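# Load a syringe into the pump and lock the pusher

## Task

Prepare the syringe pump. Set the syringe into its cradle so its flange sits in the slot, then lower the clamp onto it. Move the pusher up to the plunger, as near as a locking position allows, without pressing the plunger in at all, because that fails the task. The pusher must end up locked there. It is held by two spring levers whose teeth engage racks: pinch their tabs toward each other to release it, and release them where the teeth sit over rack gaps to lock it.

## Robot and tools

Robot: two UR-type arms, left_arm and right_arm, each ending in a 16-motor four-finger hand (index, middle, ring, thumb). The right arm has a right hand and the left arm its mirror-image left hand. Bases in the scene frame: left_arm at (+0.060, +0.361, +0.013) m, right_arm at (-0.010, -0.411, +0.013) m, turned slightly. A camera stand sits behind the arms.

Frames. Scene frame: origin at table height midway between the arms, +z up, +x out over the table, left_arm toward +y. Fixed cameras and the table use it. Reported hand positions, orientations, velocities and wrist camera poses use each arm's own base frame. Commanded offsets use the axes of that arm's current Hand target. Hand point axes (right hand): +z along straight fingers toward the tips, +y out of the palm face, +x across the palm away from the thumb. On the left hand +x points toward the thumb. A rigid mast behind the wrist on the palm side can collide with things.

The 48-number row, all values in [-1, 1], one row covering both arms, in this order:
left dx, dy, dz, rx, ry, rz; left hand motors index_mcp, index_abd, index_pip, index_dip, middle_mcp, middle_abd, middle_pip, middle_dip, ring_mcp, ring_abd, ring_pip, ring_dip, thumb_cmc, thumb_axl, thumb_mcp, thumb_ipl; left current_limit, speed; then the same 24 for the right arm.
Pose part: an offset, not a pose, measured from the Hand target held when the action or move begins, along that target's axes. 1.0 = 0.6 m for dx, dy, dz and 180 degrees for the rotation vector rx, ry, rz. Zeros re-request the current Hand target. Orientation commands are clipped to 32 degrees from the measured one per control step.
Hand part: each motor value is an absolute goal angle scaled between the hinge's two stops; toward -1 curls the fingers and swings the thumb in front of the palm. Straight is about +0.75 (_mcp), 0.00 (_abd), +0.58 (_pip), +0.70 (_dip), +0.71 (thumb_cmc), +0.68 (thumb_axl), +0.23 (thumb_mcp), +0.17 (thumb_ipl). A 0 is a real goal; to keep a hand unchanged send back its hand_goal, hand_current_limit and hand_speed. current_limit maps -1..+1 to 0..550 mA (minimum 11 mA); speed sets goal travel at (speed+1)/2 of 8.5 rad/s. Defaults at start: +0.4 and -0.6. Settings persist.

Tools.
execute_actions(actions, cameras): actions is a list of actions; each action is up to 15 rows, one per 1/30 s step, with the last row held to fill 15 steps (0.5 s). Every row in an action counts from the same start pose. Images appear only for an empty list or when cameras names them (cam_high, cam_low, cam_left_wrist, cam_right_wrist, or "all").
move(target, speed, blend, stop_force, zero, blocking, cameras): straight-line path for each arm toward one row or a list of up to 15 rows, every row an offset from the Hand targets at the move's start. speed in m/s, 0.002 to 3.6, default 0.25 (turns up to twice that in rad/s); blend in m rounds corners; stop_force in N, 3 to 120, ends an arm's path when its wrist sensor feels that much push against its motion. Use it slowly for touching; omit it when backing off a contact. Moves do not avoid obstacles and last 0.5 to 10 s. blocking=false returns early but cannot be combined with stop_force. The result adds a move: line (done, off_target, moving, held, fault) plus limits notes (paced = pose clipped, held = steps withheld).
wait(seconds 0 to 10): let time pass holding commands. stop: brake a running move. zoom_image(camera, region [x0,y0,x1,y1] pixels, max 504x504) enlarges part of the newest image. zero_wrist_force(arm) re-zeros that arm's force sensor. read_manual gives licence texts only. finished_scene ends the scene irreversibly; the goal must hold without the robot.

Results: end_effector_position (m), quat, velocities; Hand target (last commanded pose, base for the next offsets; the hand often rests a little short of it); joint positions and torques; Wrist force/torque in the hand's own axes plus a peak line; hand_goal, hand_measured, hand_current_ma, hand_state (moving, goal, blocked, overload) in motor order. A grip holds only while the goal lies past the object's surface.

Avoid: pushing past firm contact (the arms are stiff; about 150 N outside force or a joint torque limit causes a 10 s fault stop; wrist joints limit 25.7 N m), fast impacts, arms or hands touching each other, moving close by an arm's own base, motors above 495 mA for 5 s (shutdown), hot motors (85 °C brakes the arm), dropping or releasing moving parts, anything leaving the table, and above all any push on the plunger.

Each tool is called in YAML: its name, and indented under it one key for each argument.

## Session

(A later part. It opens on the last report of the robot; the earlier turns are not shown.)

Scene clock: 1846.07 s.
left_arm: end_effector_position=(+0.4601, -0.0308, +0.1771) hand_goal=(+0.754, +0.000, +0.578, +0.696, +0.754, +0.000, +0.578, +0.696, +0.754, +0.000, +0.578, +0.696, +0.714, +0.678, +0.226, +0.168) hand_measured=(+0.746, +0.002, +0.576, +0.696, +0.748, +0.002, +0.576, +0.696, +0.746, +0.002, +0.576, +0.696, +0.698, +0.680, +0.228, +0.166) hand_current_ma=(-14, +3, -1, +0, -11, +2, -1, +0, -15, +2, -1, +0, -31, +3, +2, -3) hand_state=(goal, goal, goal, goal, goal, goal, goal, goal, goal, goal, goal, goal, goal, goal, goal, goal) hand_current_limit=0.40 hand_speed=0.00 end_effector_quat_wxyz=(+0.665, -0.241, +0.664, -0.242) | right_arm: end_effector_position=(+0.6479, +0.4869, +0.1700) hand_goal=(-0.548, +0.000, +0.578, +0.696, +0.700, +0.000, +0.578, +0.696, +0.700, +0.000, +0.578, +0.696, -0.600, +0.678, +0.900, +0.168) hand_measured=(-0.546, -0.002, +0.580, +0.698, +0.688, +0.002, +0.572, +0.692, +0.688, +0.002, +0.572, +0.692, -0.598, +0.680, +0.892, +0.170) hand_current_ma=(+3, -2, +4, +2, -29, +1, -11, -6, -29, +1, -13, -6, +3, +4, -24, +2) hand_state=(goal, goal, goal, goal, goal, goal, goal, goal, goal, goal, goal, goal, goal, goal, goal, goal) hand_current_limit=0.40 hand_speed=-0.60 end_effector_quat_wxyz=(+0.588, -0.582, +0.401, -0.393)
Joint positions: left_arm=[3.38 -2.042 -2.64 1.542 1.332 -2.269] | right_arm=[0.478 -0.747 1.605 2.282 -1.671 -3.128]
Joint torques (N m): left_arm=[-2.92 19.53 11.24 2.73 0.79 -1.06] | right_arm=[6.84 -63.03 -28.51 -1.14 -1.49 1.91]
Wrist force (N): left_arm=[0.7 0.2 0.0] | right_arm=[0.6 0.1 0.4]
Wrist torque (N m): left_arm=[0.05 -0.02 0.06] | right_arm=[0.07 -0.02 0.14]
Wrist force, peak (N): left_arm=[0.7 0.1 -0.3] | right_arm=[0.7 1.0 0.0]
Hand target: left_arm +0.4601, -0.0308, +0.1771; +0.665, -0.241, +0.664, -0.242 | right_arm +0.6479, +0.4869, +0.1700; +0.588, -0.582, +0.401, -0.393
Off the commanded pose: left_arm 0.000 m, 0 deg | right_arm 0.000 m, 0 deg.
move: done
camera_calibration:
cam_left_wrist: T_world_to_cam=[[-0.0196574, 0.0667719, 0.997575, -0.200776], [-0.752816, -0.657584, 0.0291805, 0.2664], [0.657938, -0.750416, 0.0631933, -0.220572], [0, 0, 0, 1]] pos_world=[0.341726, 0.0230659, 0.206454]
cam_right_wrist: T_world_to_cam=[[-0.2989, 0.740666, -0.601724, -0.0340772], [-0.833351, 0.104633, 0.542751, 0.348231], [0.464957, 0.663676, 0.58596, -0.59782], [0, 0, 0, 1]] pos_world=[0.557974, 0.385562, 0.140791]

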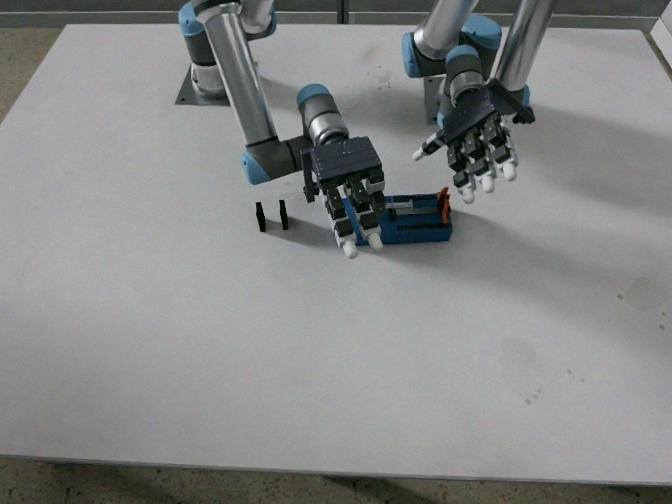

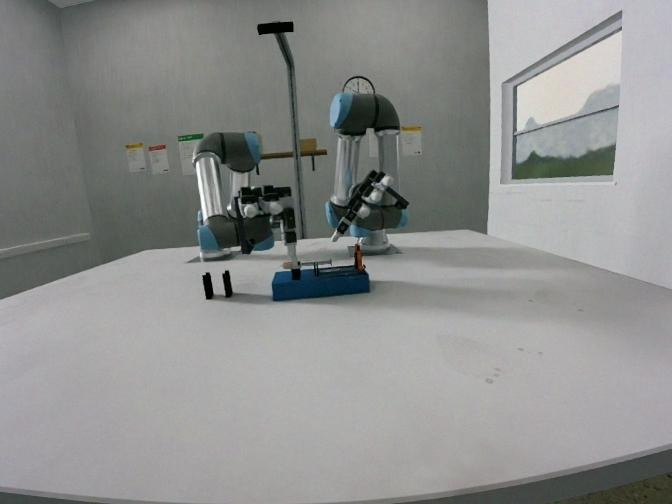

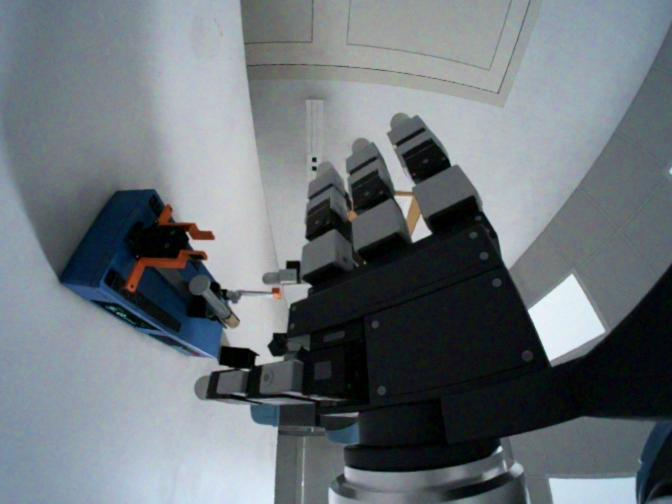

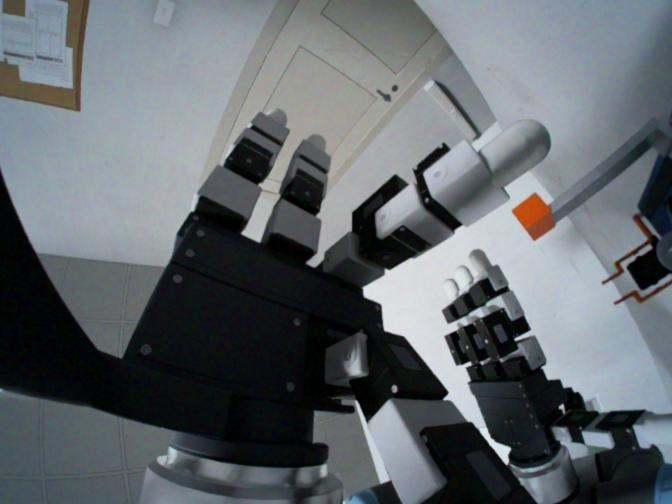

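move:
  target:
    - [0,0,0,0,0,0,0.754,0,0.577,0.696,0.754,0,0.577,0.696,0.754,0,0.577,0.696,0.714,0.678,0.226,0.168,0.4,0.0,-0.0188,-0.0098,-0.0713,0,0,0,-0.548,0,0.577,0.696,0.7,0,0.577,0.696,0.7,0,0.577,0.696,-0.6,0.678,0.9,0.168,0.6,-0.6]
    - [0,0,0,0,0,0,0.754,0,0.577,0.696,0.754,0,0.577,0.696,0.754,0,0.577,0.696,0.714,0.678,0.226,0.168,0.4,0.0,-0.0252,-0.0091,-0.0956,0,0,0,-0.548,0,0.577,0.696,0.7,0,0.577,0.696,0.7,0,0.577,0.696,-0.6,0.678,0.9,0.168,0.6,-0.6]
  speed: 0.03
  stop_force: 12
  cameras: ["all"]

zoom_image:
  camera: "cam_low"
  region: [260, 200, 380, 290]

zoom_image:
  camera: "cam_high"
  region: [330, 160, 435, 250]

Scene clock: 1857.10 s.
left_arm: end_effector_position=(+0.4601, -0.0308, +0.1771) hand_goal=(+0.754, +0.000, +0.578, +0.696, +0.754, +0.000, +0.578, +0.696, +0.754, +0.000, +0.578, +0.696, +0.714, +0.678, +0.226, +0.168) hand_measured=(+0.746, +0.002, +0.576, +0.696, +0.748, +0.002, +0.576, +0.696, +0.746, +0.002, +0.576, +0.696, +0.698, +0.680, +0.228, +0.166) hand_current_ma=(-14, +3, -1, +0, -11, +2, -1, +0, -15, +2, -1, +0, -31, +3, +2, -3) hand_state=(goal, goal, goal, goal, goal, goal, goal, goal, goal, goal, goal, goal, goal, goal, goal, goal) hand_current_limit=0.40 hand_speed=0.00 end_effector_quat_wxyz=(+0.665, -0.241, +0.664, -0.242) | right_arm: end_effector_position=(+0.5890, +0.4797, +0.1755) hand_goal=(-0.548, +0.000, +0.578, +0.696, +0.700, +0.000, +0.578, +0.696, +0.700, +0.000, +0.578, +0.696, -0.600, +0.678, +0.900, +0.168) hand_measured=(-0.512, -0.008, +0.600, +0.708, +0.688, +0.002, +0.572, +0.692, +0.688, +0.002, +0.572, +0.692, -0.598, +0.680, +0.892, +0.170) hand_current_ma=(+118, -14, +59, +29, -29, +1, -11, -6, -29, +1, -13, -6, +3, +4, -24, +2) hand_state=(blocked, goal, blocked, goal, goal, goal, goal, goal, goal, goal, goal, goal, goal, goal, goal, goal) hand_current_limit=0.60 hand_speed=-0.60 end_effector_quat_wxyz=(+0.588, -0.582, +0.401, -0.393)
Joint positions: left_arm=[3.38 -2.042 -2.64 1.542 1.332 -2.269] | right_arm=[0.518 -0.831 1.768 2.202 -1.711 -3.128]
Joint torques (N m): left_arm=[-4.16 19.97 11.9 2.66 0.75 -0.74] | right_arm=[-7.5 -35.2 -26.31 0.01 1.47 -1.98]
Wrist force (N): left_arm=[0.2 0.2 0.0] | right_arm=[1.1 -0.2 1.1]
Wrist torque (N m): left_arm=[0.04 0.03 0.03] | right_arm=[0.12 -0.03 0.16]
Wrist force, peak (N): left_arm=[0.8 -0.1 -0.2] | right_arm=[1.6 0.2 2.5]
Hand target: left_arm +0.4601, -0.0308, +0.1771; +0.665, -0.241, +0.664, -0.242 | right_arm +0.5890, +0.4797, +0.1755; +0.588, -0.582, +0.401, -0.393
Off the commanded pose: left_arm 0.000 m, 0 deg | right_arm 0.000 m, 0 deg.
move: done
camera_calibration:
cam_left_wrist: T_world_to_cam=[[-0.0196574, 0.0667719, 0.997575, -0.200776], [-0.752816, -0.657584, 0.0291805, 0.2664], [0.657938, -0.750416, 0.0631933, -0.220572], [0, 0, 0, 1]] pos_world=[0.341726, 0.0230659, 0.206454]
cam_right_wrist: T_world_to_cam=[[-0.2989, 0.740666, -0.601724, -0.0429501], [-0.833351, 0.104633, 0.542751, 0.296944], [0.464957, 0.663676, 0.58596, -0.568983], [0, 0, 0, 1]] pos_world=[0.499174, 0.378362, 0.146391]

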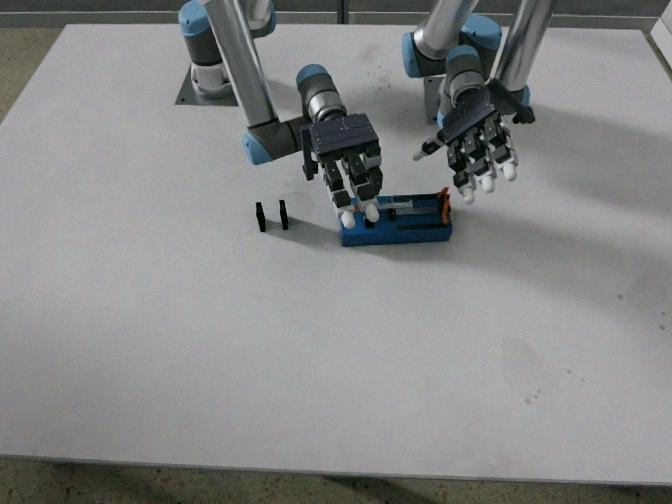

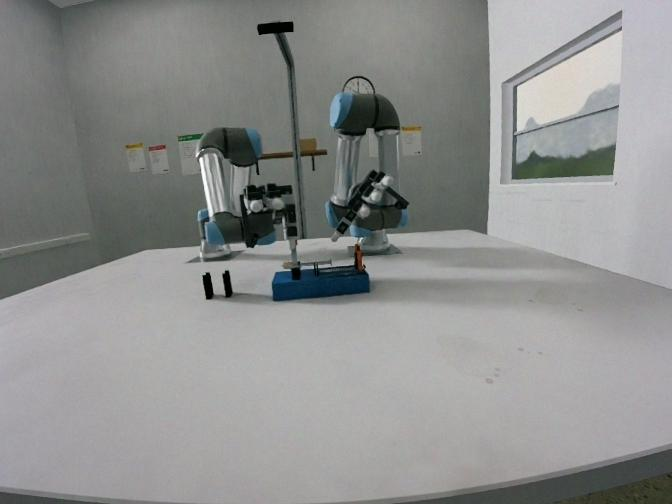

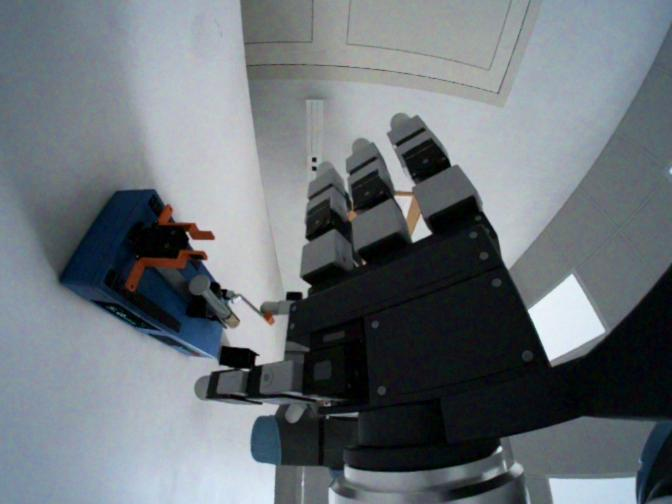

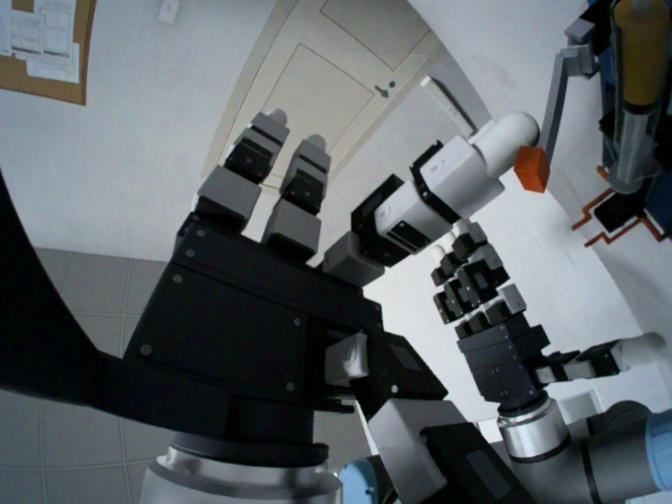

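Scaled by 4.200 from the camera's 672x504 image, which has a finer 960x720 frame.

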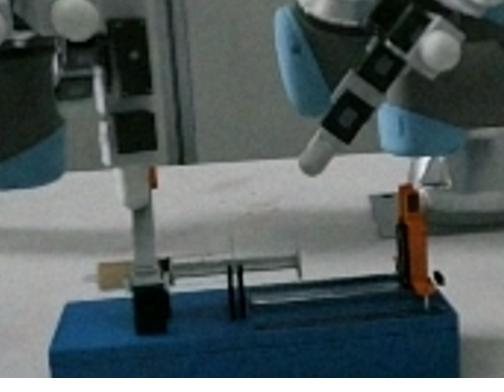

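Scaled by 4.800 from the camera's 672x504 image, which has a finer 960x720 frame.

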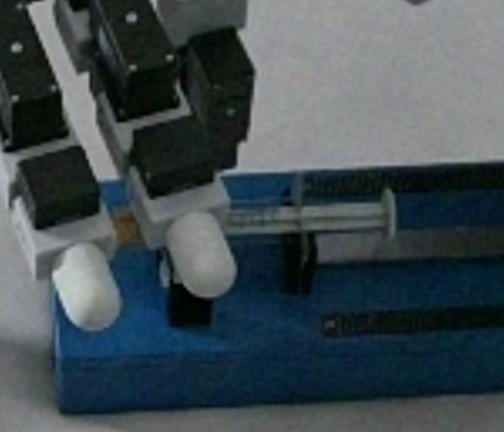

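move:
  target:
    - [0,0,0,0,0,0,0.754,0,0.577,0.696,0.754,0,0.577,0.696,0.754,0,0.577,0.696,0.714,0.678,0.226,0.168,0.4,0.0,-0.0062,0.0077,-0.0243,0,0,0,-0.548,0,0.577,0.696,0.7,0,0.577,0.696,0.7,0,0.577,0.696,-0.6,0.678,0.9,0.168,0.6,-0.6]
    - [0,0,0,0,0,0,0.754,0,0.577,0.696,0.754,0,0.577,0.696,0.754,0,0.577,0.696,0.714,0.678,0.226,0.168,0.4,0.0,-0.0113,0.0215,-0.0444,0,0,0,-0.548,0,0.577,0.696,0.7,0,0.577,0.696,0.7,0,0.577,0.696,-0.6,0.678,0.9,0.168,0.6,-0.6]
  speed: 0.03
  stop_force: 12
  cameras: ["all"]

zoom_image:
  camera: "cam_low"
  region: [260, 200, 380, 290]

zoom_image:
  camera: "cam_high"
  region: [330, 160, 435, 250]

zoom_image:
  camera: "cam_left_wrist"
  region: [150, 240, 310, 360]

Scene clock: 1868.63 s.
left_arm: end_effector_position=(+0.4601, -0.0308, +0.1771) hand_goal=(+0.754, +0.000, +0.578, +0.696, +0.754, +0.000, +0.578, +0.696, +0.754, +0.000, +0.578, +0.696, +0.714, +0.678, +0.226, +0.168) hand_measured=(+0.746, +0.002, +0.576, +0.696, +0.748, +0.002, +0.576, +0.696, +0.746, +0.002, +0.576, +0.696, +0.698, +0.680, +0.228, +0.166) hand_current_ma=(-14, +3, -1, +0, -11, +2, -1, +0, -15, +2, -1, +0, -31, +3, +2, -3) hand_state=(goal, goal, goal, goal, goal, goal, goal, goal, goal, goal, goal, goal, goal, goal, goal, goal) hand_current_limit=0.40 hand_speed=0.00 end_effector_quat_wxyz=(+0.665, -0.241, +0.664, -0.242) | right_arm: end_effector_position=(+0.5617, +0.4763, +0.1627) hand_goal=(-0.548, +0.000, +0.578, +0.696, +0.700, +0.000, +0.578, +0.696, +0.700, +0.000, +0.578, +0.696, -0.600, +0.678, +0.900, +0.168) hand_measured=(-0.500, -0.010, +0.608, +0.714, +0.688, +0.002, +0.572, +0.692, +0.688, +0.002, +0.572, +0.692, -0.598, +0.680, +0.892, +0.170) hand_current_ma=(+165, -21, +86, +50, -29, +1, -11, -6, -29, +1, -13, -6, +3, +4, -24, +2) hand_state=(blocked, goal, blocked, goal, goal, goal, goal, goal, goal, goal, goal, goal, goal, goal, goal, goal) hand_current_limit=0.60 hand_speed=-0.60 end_effector_quat_wxyz=(+0.588, -0.582, +0.401, -0.393)
Joint positions: left_arm=[3.38 -2.042 -2.64 1.542 1.332 -2.269] | right_arm=[0.54 -0.836 1.838 2.138 -1.733 -3.128]
Joint torques (N m): left_arm=[-3.57 18.22 11.53 2.82 0.9 -0.72] | right_arm=[-7.47 -54.85 -25.77 -0.04 1.68 -1.93]
Wrist force (N): left_arm=[0.4 0.1 0.4] | right_arm=[1.4 0.2 2.1]
Wrist torque (N m): left_arm=[0.00 0.02 0.04] | right_arm=[0.19 -0.02 0.14]
Wrist force, peak (N): left_arm=[0.8 0.1 0.4] | right_arm=[1.8 -0.9 2.9]
Hand target: left_arm +0.4601, -0.0308, +0.1771; +0.665, -0.241, +0.664, -0.242 | right_arm +0.5617, +0.4763, +0.1627; +0.588, -0.582, +0.401, -0.393
Off the commanded pose: left_arm 0.000 m, 0 deg | right_arm 0.000 m, 0 deg.
move: done
camera_calibration:
cam_left_wrist: T_world_to_cam=[[-0.0196574, 0.0667719, 0.997575, -0.200776], [-0.752816, -0.657584, 0.0291805, 0.2664], [0.657938, -0.750416, 0.0631933, -0.220572], [0, 0, 0, 1]] pos_world=[0.341726, 0.0230659, 0.206454]
cam_right_wrist: T_world_to_cam=[[-0.299008, 0.740625, -0.601721, -0.056288], [-0.83333, 0.10456, 0.542796, 0.281562], [0.464924, 0.663733, 0.585921, -0.546475], [0, 0, 0, 1]] pos_world=[0.471873, 0.374962, 0.133491]

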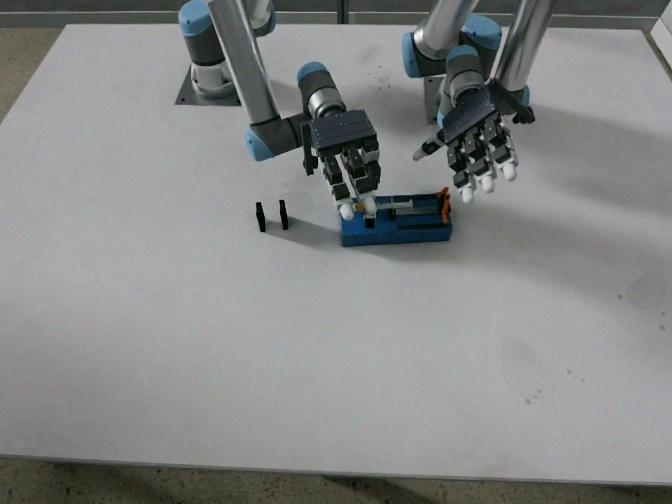

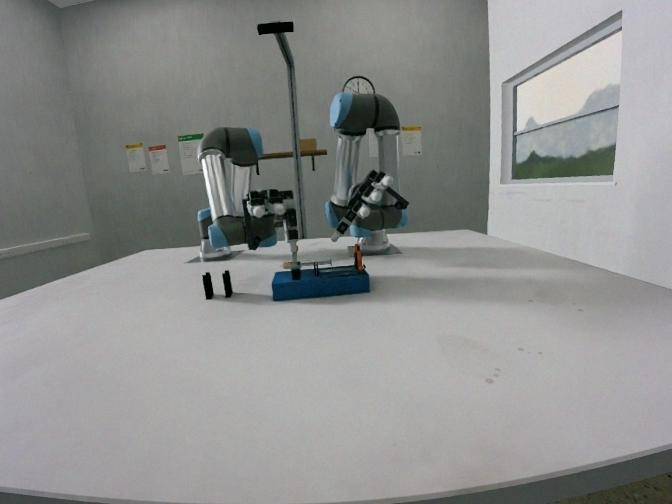

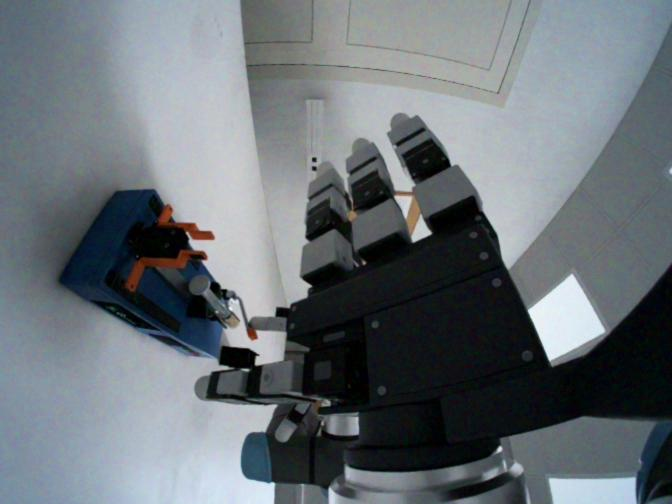

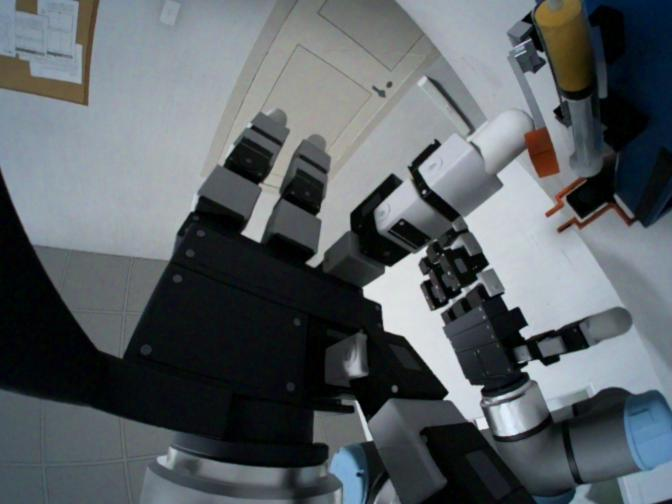

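Scaled by 4.200 from the camera's 672x504 image, which has a finer 960x720 frame.

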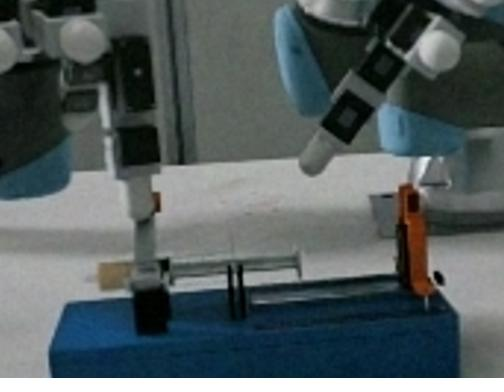

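Scaled by 4.800 from the camera's 672x504 image, which has a finer 960x720 frame.

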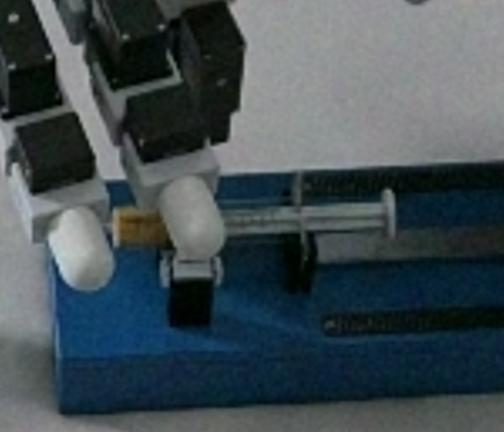

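Scaled by 3.150 from the camera's 672x504 image, which has a finer 960x720 frame.

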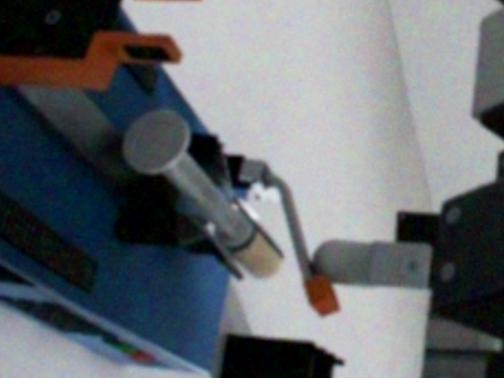

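move:
  target:
    - [0,0,0,0,0,0,0.754,0,0.577,0.696,0.754,0,0.577,0.696,0.754,0,0.577,0.696,0.714,0.678,0.226,0.168,0.4,0.0,-0.0041,0.0189,-0.0167,0,0,0,-0.548,0,0.577,0.696,0.7,0,0.577,0.696,0.7,0,0.577,0.696,-0.6,0.678,0.9,0.168,0.6,-0.6]
    - [0,0,0,0,0,0,0.754,0,0.577,0.696,0.754,0,0.577,0.696,0.754,0,0.577,0.696,0.714,0.678,0.226,0.168,0.4,0.0,-0.0061,0.0336,-0.0251,0,0,0,-0.548,0,0.577,0.696,0.7,0,0.577,0.696,0.7,0,0.577,0.696,-0.6,0.678,0.9,0.168,0.6,-0.6]
  speed: 0.03
  stop_force: 12
  cameras: ["all"]

zoom_image:
  camera: "cam_low"
  region: [260, 200, 380, 290]

zoom_image:
  camera: "cam_high"
  region: [330, 160, 435, 250]

zoom_image:
  camera: "cam_left_wrist"
  region: [150, 240, 310, 360]

Scene clock: 1876.90 s.
left_arm: end_effector_position=(+0.4601, -0.0308, +0.1771) hand_goal=(+0.754, +0.000, +0.578, +0.696, +0.754, +0.000, +0.578, +0.696, +0.754, +0.000, +0.578, +0.696, +0.714, +0.678, +0.226, +0.168) hand_measured=(+0.746, +0.002, +0.576, +0.696, +0.748, +0.002, +0.576, +0.696, +0.746, +0.002, +0.576, +0.696, +0.698, +0.680, +0.228, +0.166) hand_current_ma=(-14, +3, -1, +0, -11, +2, -1, +0, -15, +2, -1, +0, -31, +3, +2, -3) hand_state=(goal, goal, goal, goal, goal, goal, goal, goal, goal, goal, goal, goal, goal, goal, goal, goal) hand_current_limit=0.40 hand_speed=0.00 end_effector_quat_wxyz=(+0.665, -0.241, +0.664, -0.242) | right_arm: end_effector_position=(+0.5463, +0.4744, +0.1425) hand_goal=(-0.548, +0.000, +0.578, +0.696, +0.700, +0.000, +0.578, +0.696, +0.700, +0.000, +0.578, +0.696, -0.600, +0.678, +0.900, +0.168) hand_measured=(-0.496, -0.012, +0.612, +0.716, +0.688, +0.002, +0.572, +0.692, +0.688, +0.002, +0.572, +0.692, -0.598, +0.680, +0.892, +0.170) hand_current_ma=(+189, -24, +101, +57, -29, +1, -11, -6, -29, +1, -13, -6, +3, +4, -24, +2) hand_state=(blocked, goal, blocked, blocked, goal, goal, goal, goal, goal, goal, goal, goal, goal, goal, goal, goal) hand_current_limit=0.60 hand_speed=-0.60 end_effector_quat_wxyz=(+0.588, -0.582, +0.401, -0.393)
Joint positions: left_arm=[3.38 -2.042 -2.64 1.542 1.332 -2.269] | right_arm=[0.553 -0.809 1.873 2.076 -1.746 -3.128]
Joint torques (N m): left_arm=[-2.76 18.62 10.08 2.95 1.17 -0.62] | right_arm=[-6.59 -55.27 -22.87 -0.29 1.6 -1.92]
Wrist force (N): left_arm=[0.5 0.2 0.1] | right_arm=[1.4 -1.8 2.2]
Wrist torque (N m): left_arm=[0.03 0.01 0.04] | right_arm=[0.17 0.02 0.15]
Wrist force, peak (N): left_arm=[0.6 0.2 0.5] | right_arm=[1.8 -6.8 3.0]
Hand target: left_arm +0.4601, -0.0308, +0.1771; +0.665, -0.241, +0.664, -0.242 | right_arm +0.5463, +0.4744, +0.1426; +0.588, -0.582, +0.401, -0.393
Off the commanded pose: left_arm 0.000 m, 0 deg | right_arm 0.000 m, 0 deg.
move: done
camera_calibration:
cam_left_wrist: T_world_to_cam=[[-0.0196574, 0.0667719, 0.997575, -0.200776], [-0.752816, -0.657584, 0.0291805, 0.2664], [0.657938, -0.750416, 0.0631933, -0.220572], [0, 0, 0, 1]] pos_world=[0.341726, 0.0230659, 0.206454]
cam_right_wrist: T_world_to_cam=[[-0.298984, 0.740622, -0.601737, -0.0716183], [-0.833339, 0.104582, 0.542779, 0.279752], [0.464925, 0.663733, 0.585921, -0.526231], [0, 0, 0, 1]] pos_world=[0.456373, 0.373062, 0.113391]

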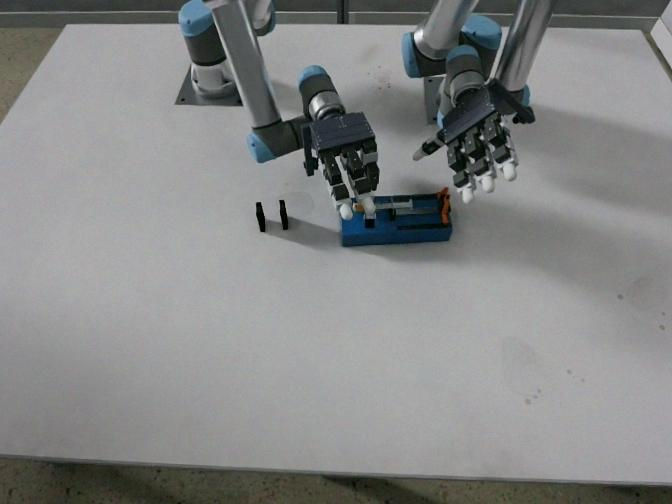

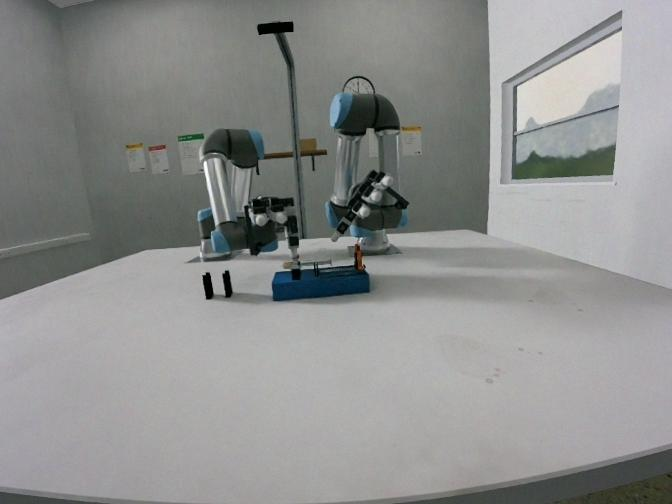

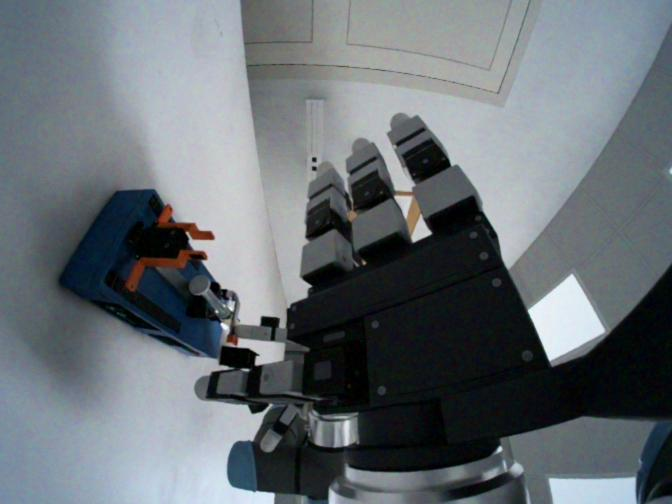

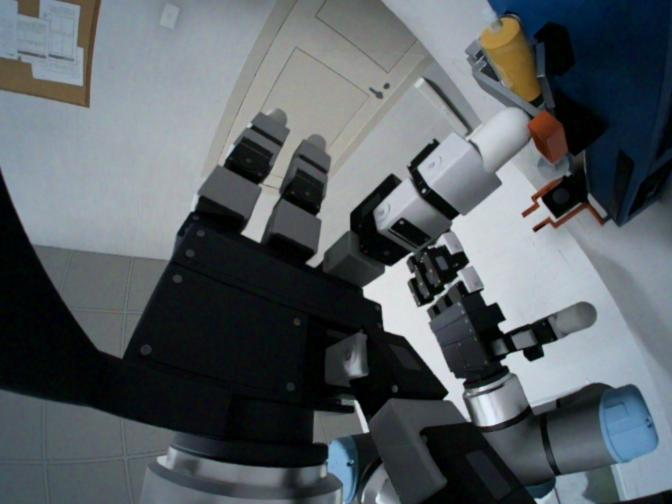

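Scaled by 4.200 from the camera's 672x504 image, which has a finer 960x720 frame.

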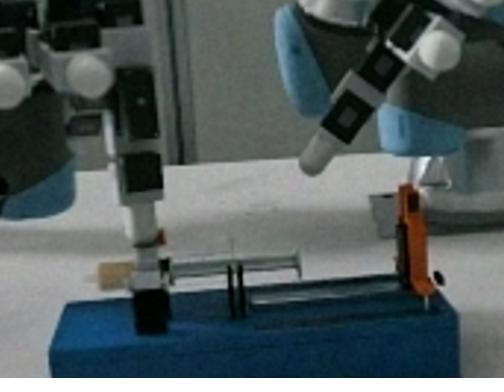

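Scaled by 4.800 from the camera's 672x504 image, which has a finer 960x720 frame.

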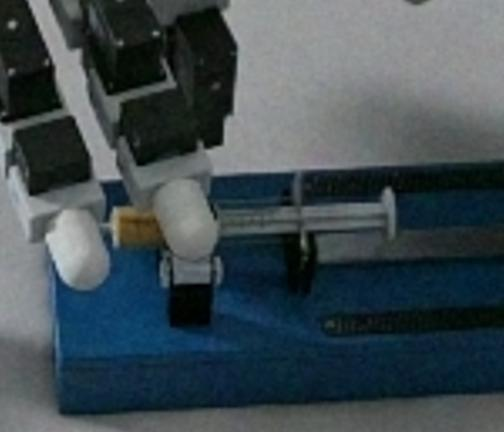

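Scaled by 3.150 from the camera's 672x504 image, which has a finer 960x720 frame.

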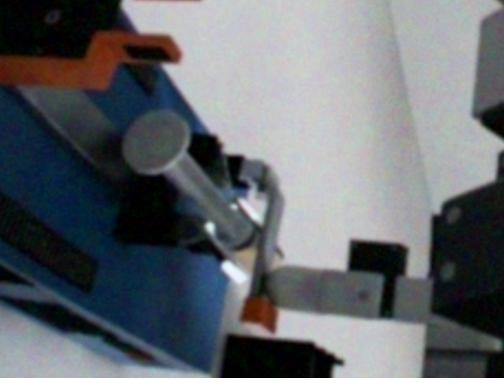

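move:
  target: [0,0,0,0,0,0,0.754,0,0.577,0.696,0.754,0,0.577,0.696,0.754,0,0.577,0.696,0.714,0.678,0.226,0.168,0.4,0.0,-0.0007,0.0200,-0.0032,0,0,0,-0.548,0,0.577,0.696,0.7,0,0.577,0.696,0.7,0,0.577,0.696,-0.6,0.678,0.9,0.168,0.6,-0.6]
  speed: 0.02
  stop_force: 8
  cameras: ["all"]

zoom_image:
  camera: "cam_low"
  region: [275, 237, 345, 287]

zoom_image:
  camera: "cam_high"
  region: [330, 160, 435, 250]

zoom_image:
  camera: "cam_left_wrist"
  region: [150, 240, 310, 360]

Scene clock: 1883.77 s.
left_arm: end_effector_position=(+0.4601, -0.0308, +0.1771) hand_goal=(+0.754, +0.000, +0.578, +0.696, +0.754, +0.000, +0.578, +0.696, +0.754, +0.000, +0.578, +0.696, +0.714, +0.678, +0.226, +0.168) hand_measured=(+0.746, +0.002, +0.576, +0.696, +0.748, +0.002, +0.576, +0.696, +0.746, +0.002, +0.576, +0.696, +0.698, +0.680, +0.228, +0.166) hand_current_ma=(-14, +3, -1, +0, -11, +2, -1, +0, -15, +2, -1, +0, -31, +3, +2, -3) hand_state=(goal, goal, goal, goal, goal, goal, goal, goal, goal, goal, goal, goal, goal, goal, goal, goal) hand_current_limit=0.40 hand_speed=0.00 end_effector_quat_wxyz=(+0.665, -0.241, +0.664, -0.242) | right_arm: end_effector_position=(+0.5462, +0.4744, +0.1420) hand_goal=(-0.548, +0.000, +0.578, +0.696, +0.700, +0.000, +0.578, +0.696, +0.700, +0.000, +0.578, +0.696, -0.600, +0.678, +0.900, +0.168) hand_measured=(-0.496, -0.012, +0.612, +0.716, +0.688, +0.002, +0.572, +0.692, +0.688, +0.002, +0.572, +0.692, -0.598, +0.680, +0.892, +0.170) hand_current_ma=(+189, -25, +101, +57, -29, +1, -11, -6, -29, +1, -13, -6, +3, +4, -24, +2) hand_state=(blocked, goal, blocked, blocked, goal, goal, goal, goal, goal, goal, goal, goal, goal, goal, goal, goal) hand_current_limit=0.60 hand_speed=-0.60 end_effector_quat_wxyz=(+0.588, -0.582, +0.401, -0.394)
Joint positions: left_arm=[3.38 -2.042 -2.64 1.542 1.332 -2.269] | right_arm=[0.553 -0.808 1.873 2.074 -1.746 -3.128]
Joint torques (N m): left_arm=[-3.94 18.83 11.24 2.99 0.75 -0.65] | right_arm=[-5.67 -31.37 -10.07 -1.57 1.38 -1.74]
Wrist force (N): left_arm=[0.7 0.3 0.1] | right_arm=[1.6 -8.4 2.5]
Wrist torque (N m): left_arm=[0.06 -0.02 0.06] | right_arm=[0.01 -0.01 0.28]
Wrist force, peak (N): left_arm=[0.7 0.3 0.1] | right_arm=[1.8 -21.0 3.1]
Hand target: left_arm +0.4601, -0.0308, +0.1771; +0.665, -0.241, +0.664, -0.242 | right_arm +0.5462, +0.4744, +0.1420; +0.588, -0.582, +0.401, -0.394 (not the last commanded pose)
Off the commanded pose: left_arm 0.000 m, 0 deg | right_arm 0.012 m, 0 deg.
move: contact (right_arm)
camera_calibration:
cam_left_wrist: T_world_to_cam=[[-0.0196574, 0.0667719, 0.997575, -0.200776], [-0.752816, -0.657584, 0.0291805, 0.2664], [0.657938, -0.750416, 0.0631933, -0.220572], [0, 0, 0, 1]] pos_world=[0.341726, 0.0230659, 0.206454]
cam_right_wrist: T_world_to_cam=[[-0.298643, 0.740817, -0.601666, -0.0722156], [-0.833572, 0.104511, 0.542434, 0.280251], [0.464725, 0.663527, 0.586313, -0.525756], [0, 0, 0, 1]] pos_world=[0.456375, 0.373063, 0.112791]

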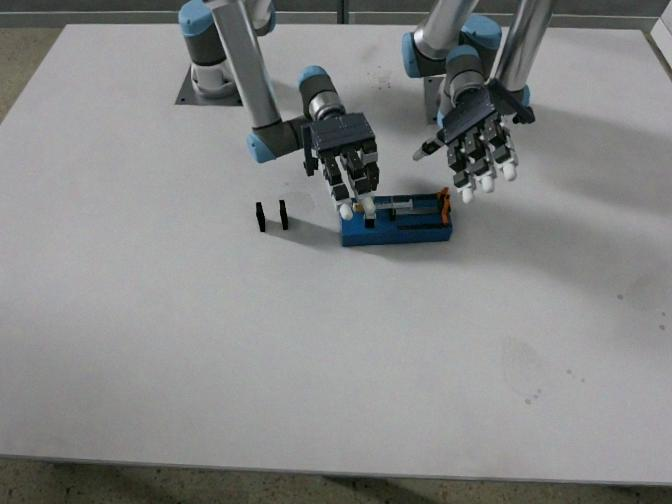

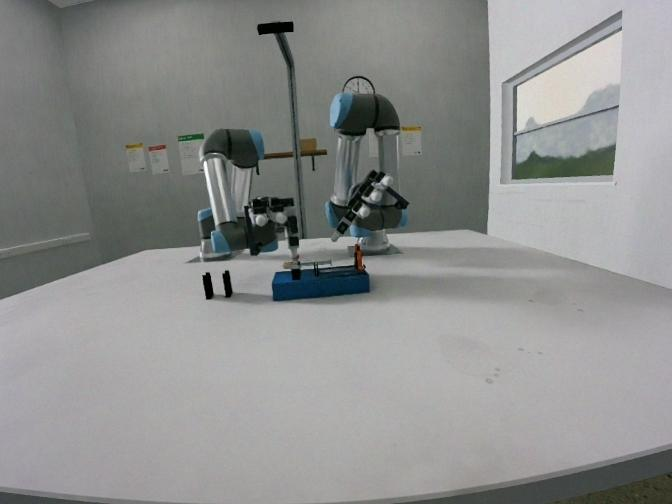

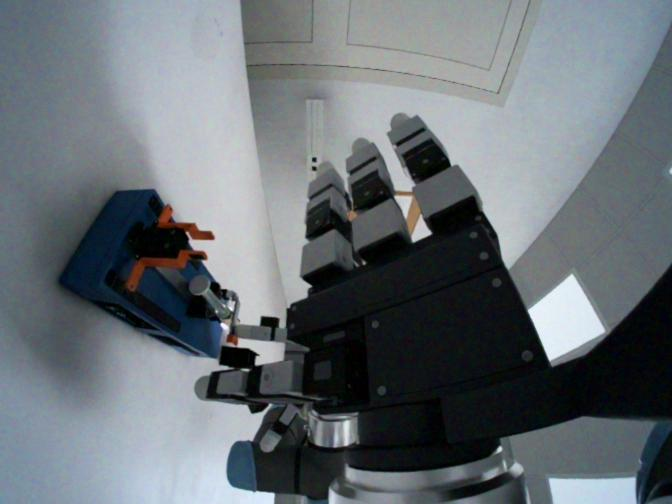

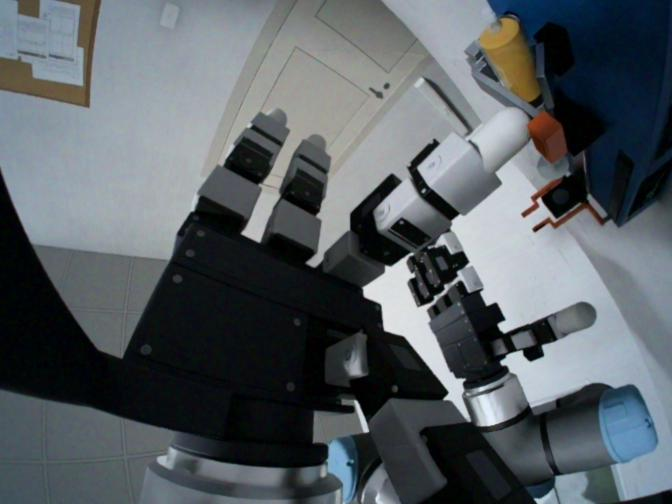

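Scaled by 7.200 from the camera's 672x504 image, which has a finer 960x720 frame.

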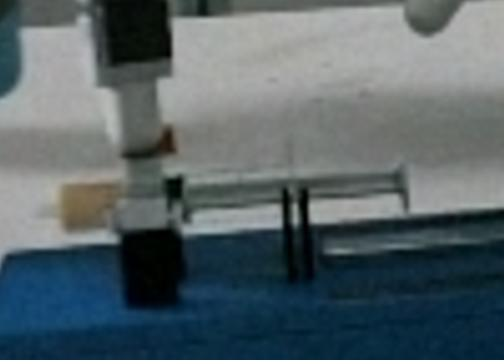

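Scaled by 4.800 from the camera's 672x504 image, which has a finer 960x720 frame.

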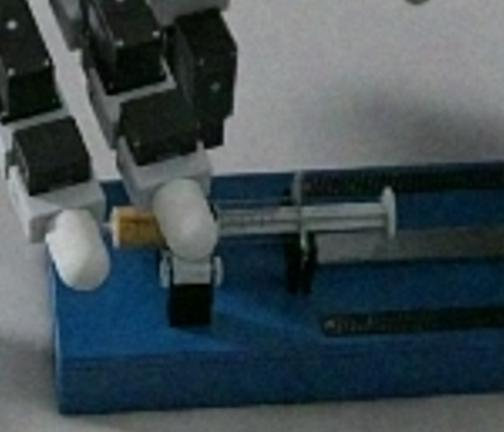

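Scaled by 3.150 from the camera's 672x504 image, which has a finer 960x720 frame.

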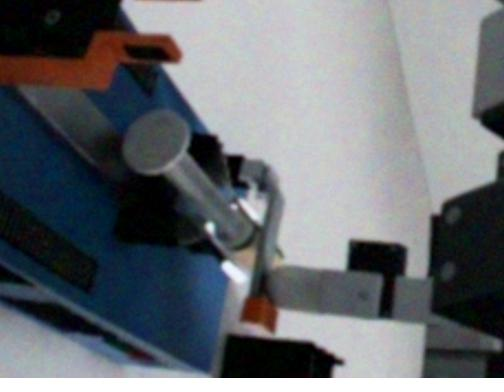

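move:
  target:
    - [0,0,0,0,0,0,0.754,0,0.577,0.696,0.754,0,0.577,0.696,0.754,0,0.577,0.696,0.714,0.678,0.226,0.168,0.4,0.0,-0.0007,-0.1,0,0,0,0,-0.548,0,0.577,0.696,0.7,0,0.577,0.696,0.7,0,0.577,0.696,-0.6,0.678,0.9,0.168,0.6,-0.6]
  speed: 0.06
  cameras: ["all"]

zoom_image:
  camera: "cam_low"
  region: [275, 237, 345, 287]

zoom_image:
  camera: "cam_high"
  region: [340, 180, 425, 235]

zoom_image:
  camera: "cam_left_wrist"
  region: [150, 260, 260, 350]

Scene clock: 1891.27 s.
left_arm: end_effector_position=(+0.4601, -0.0308, +0.1771) hand_goal=(+0.754, +0.000, +0.578, +0.696, +0.754, +0.000, +0.578, +0.696, +0.754, +0.000, +0.578, +0.696, +0.714, +0.678, +0.226, +0.168) hand_measured=(+0.746, +0.002, +0.576, +0.696, +0.748, +0.002, +0.576, +0.696, +0.746, +0.002, +0.576, +0.696, +0.698, +0.680, +0.228, +0.166) hand_current_ma=(-14, +3, -1, +0, -11, +2, -1, +0, -15, +2, -1, +0, -31, +3, +2, -3) hand_state=(goal, goal, goal, goal, goal, goal, goal, goal, goal, goal, goal, goal, goal, goal, goal, goal) hand_current_limit=0.40 hand_speed=0.00 end_effector_quat_wxyz=(+0.665, -0.241, +0.664, -0.242) | right_arm: end_effector_position=(+0.5462, +0.4740, +0.2021) hand_goal=(-0.548, +0.000, +0.578, +0.696, +0.700, +0.000, +0.578, +0.696, +0.700, +0.000, +0.578, +0.696, -0.600, +0.678, +0.900, +0.168) hand_measured=(-0.546, -0.002, +0.580, +0.700, +0.688, +0.002, +0.572, +0.692, +0.688, +0.002, +0.572, +0.692, -0.598, +0.680, +0.892, +0.170) hand_current_ma=(+3, -4, +4, +6, -29, +1, -11, -6, -29, +1, -13, -6, +3, +4, -24, +2) hand_state=(goal, goal, goal, goal, goal, goal, goal, goal, goal, goal, goal, goal, goal, goal, goal, goal) hand_current_limit=0.60 hand_speed=-0.60 end_effector_quat_wxyz=(+0.588, -0.582, +0.401, -0.394) end_effector_velocity=(+0.000, +0.000, -0.001) end_effector_angular_velocity=(+0.001, -0.002, +0.000)
Joint positions: left_arm=[3.38 -2.042 -2.64 1.542 1.332 -2.269] | right_arm=[0.552 -0.933 1.876 2.197 -1.745 -3.128]
Joint velocities: left_arm=[within noise] | right_arm=[0 0.002 0 -0.005 0 0]
Joint torques (N m): left_arm=[-3.91 19.35 10.85 2.89 0.78 -0.53] | right_arm=[-7.72 -31.74 -23.86 -3.54 1.27 -2.13]
Wrist force (N): left_arm=[0.5 0.2 0.0] | right_arm=[1.4 0.2 0.2]
Wrist torque (N m): left_arm=[0.05 0.00 0.05] | right_arm=[0.10 -0.10 0.18]
Wrist force, peak (N): left_arm=[0.7 0.3 -0.4] | right_arm=[1.8 -9.9 2.8]
Hand target: left_arm +0.4601, -0.0308, +0.1771; +0.665, -0.241, +0.664, -0.242 | right_arm +0.5462, +0.4740, +0.2020; +0.588, -0.582, +0.401, -0.394
Off the commanded pose: left_arm 0.000 m, 0 deg | right_arm 0.000 m, 0 deg.
move: done
camera_calibration:
cam_left_wrist: T_world_to_cam=[[-0.0196574, 0.0667719, 0.997575, -0.200776], [-0.752816, -0.657584, 0.0291805, 0.2664], [0.657938, -0.750416, 0.0631933, -0.220572], [0, 0, 0, 1]] pos_world=[0.341726, 0.0230659, 0.206454]
cam_right_wrist: T_world_to_cam=[[-0.29869, 0.740845, -0.601609, -0.0358182], [-0.833615, 0.104364, 0.542396, 0.247827], [0.464618, 0.663519, 0.586407, -0.560634], [0, 0, 0, 1]] pos_world=[0.456375, 0.372663, 0.172791]

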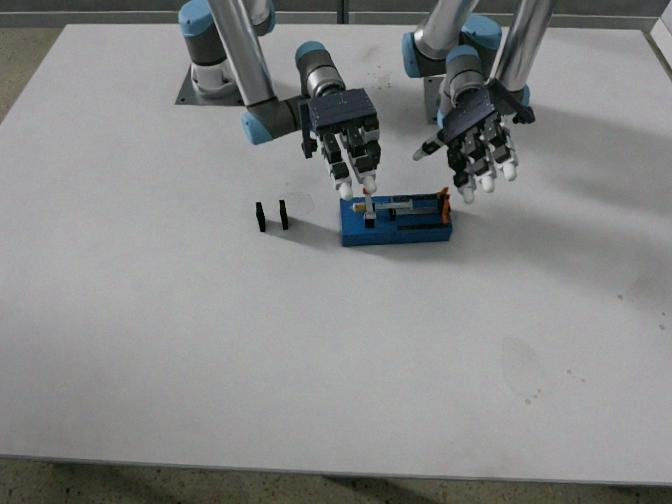

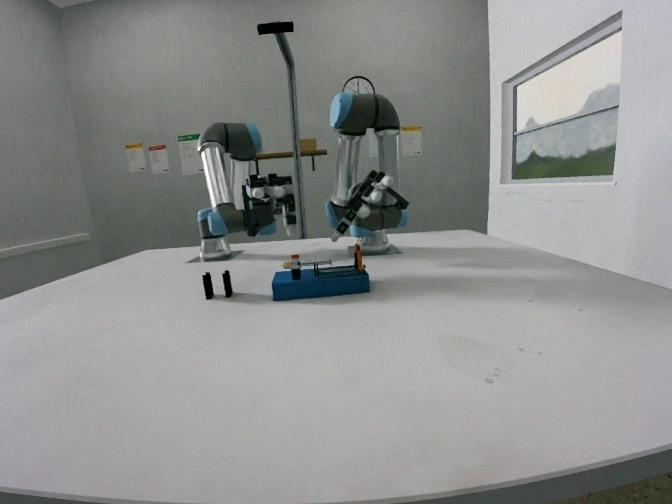

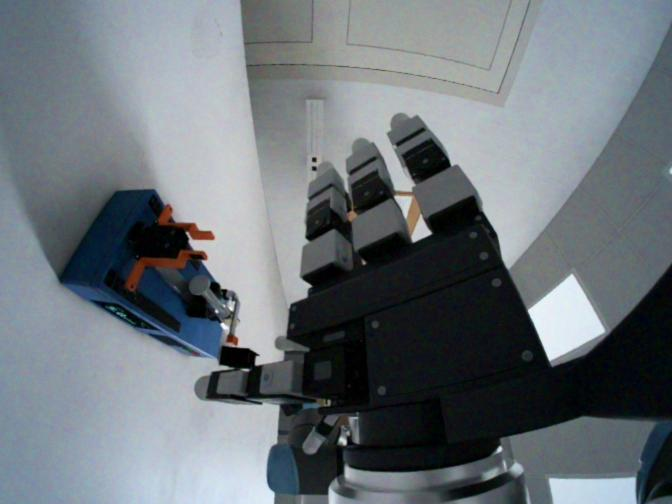

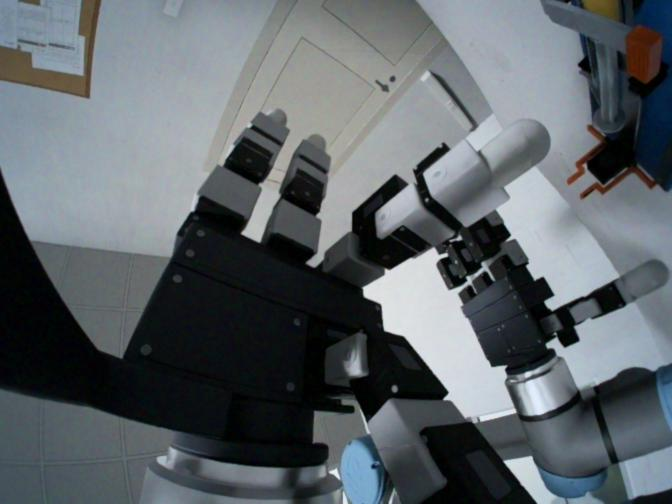

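Scaled by 7.200 from the camera's 672x504 image, which has a finer 960x720 frame.

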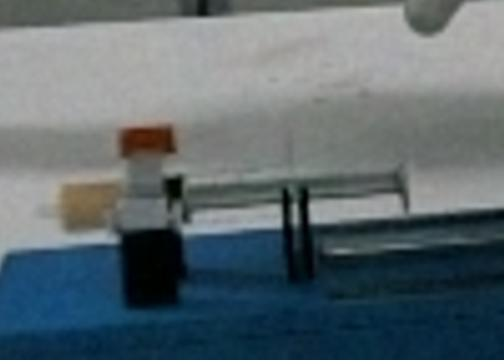

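Scaled by 5.929 from the camera's 672x504 image, which has a finer 960x720 frame.

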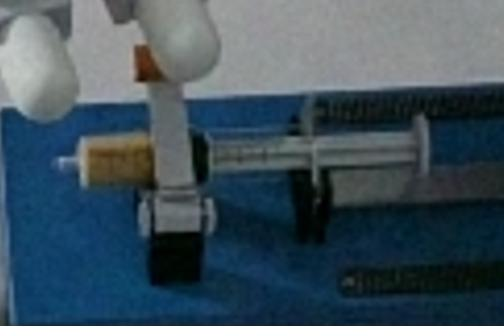

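Scaled by 4.582 from the camera's 672x504 image, which has a finer 960x720 frame.

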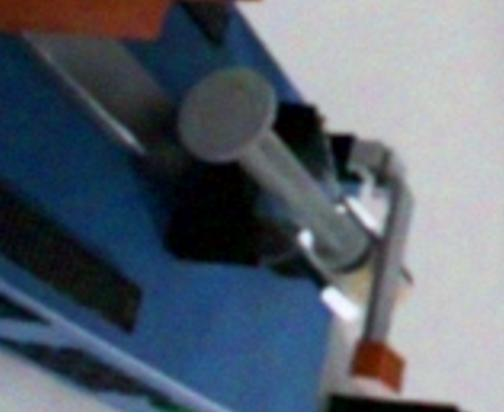

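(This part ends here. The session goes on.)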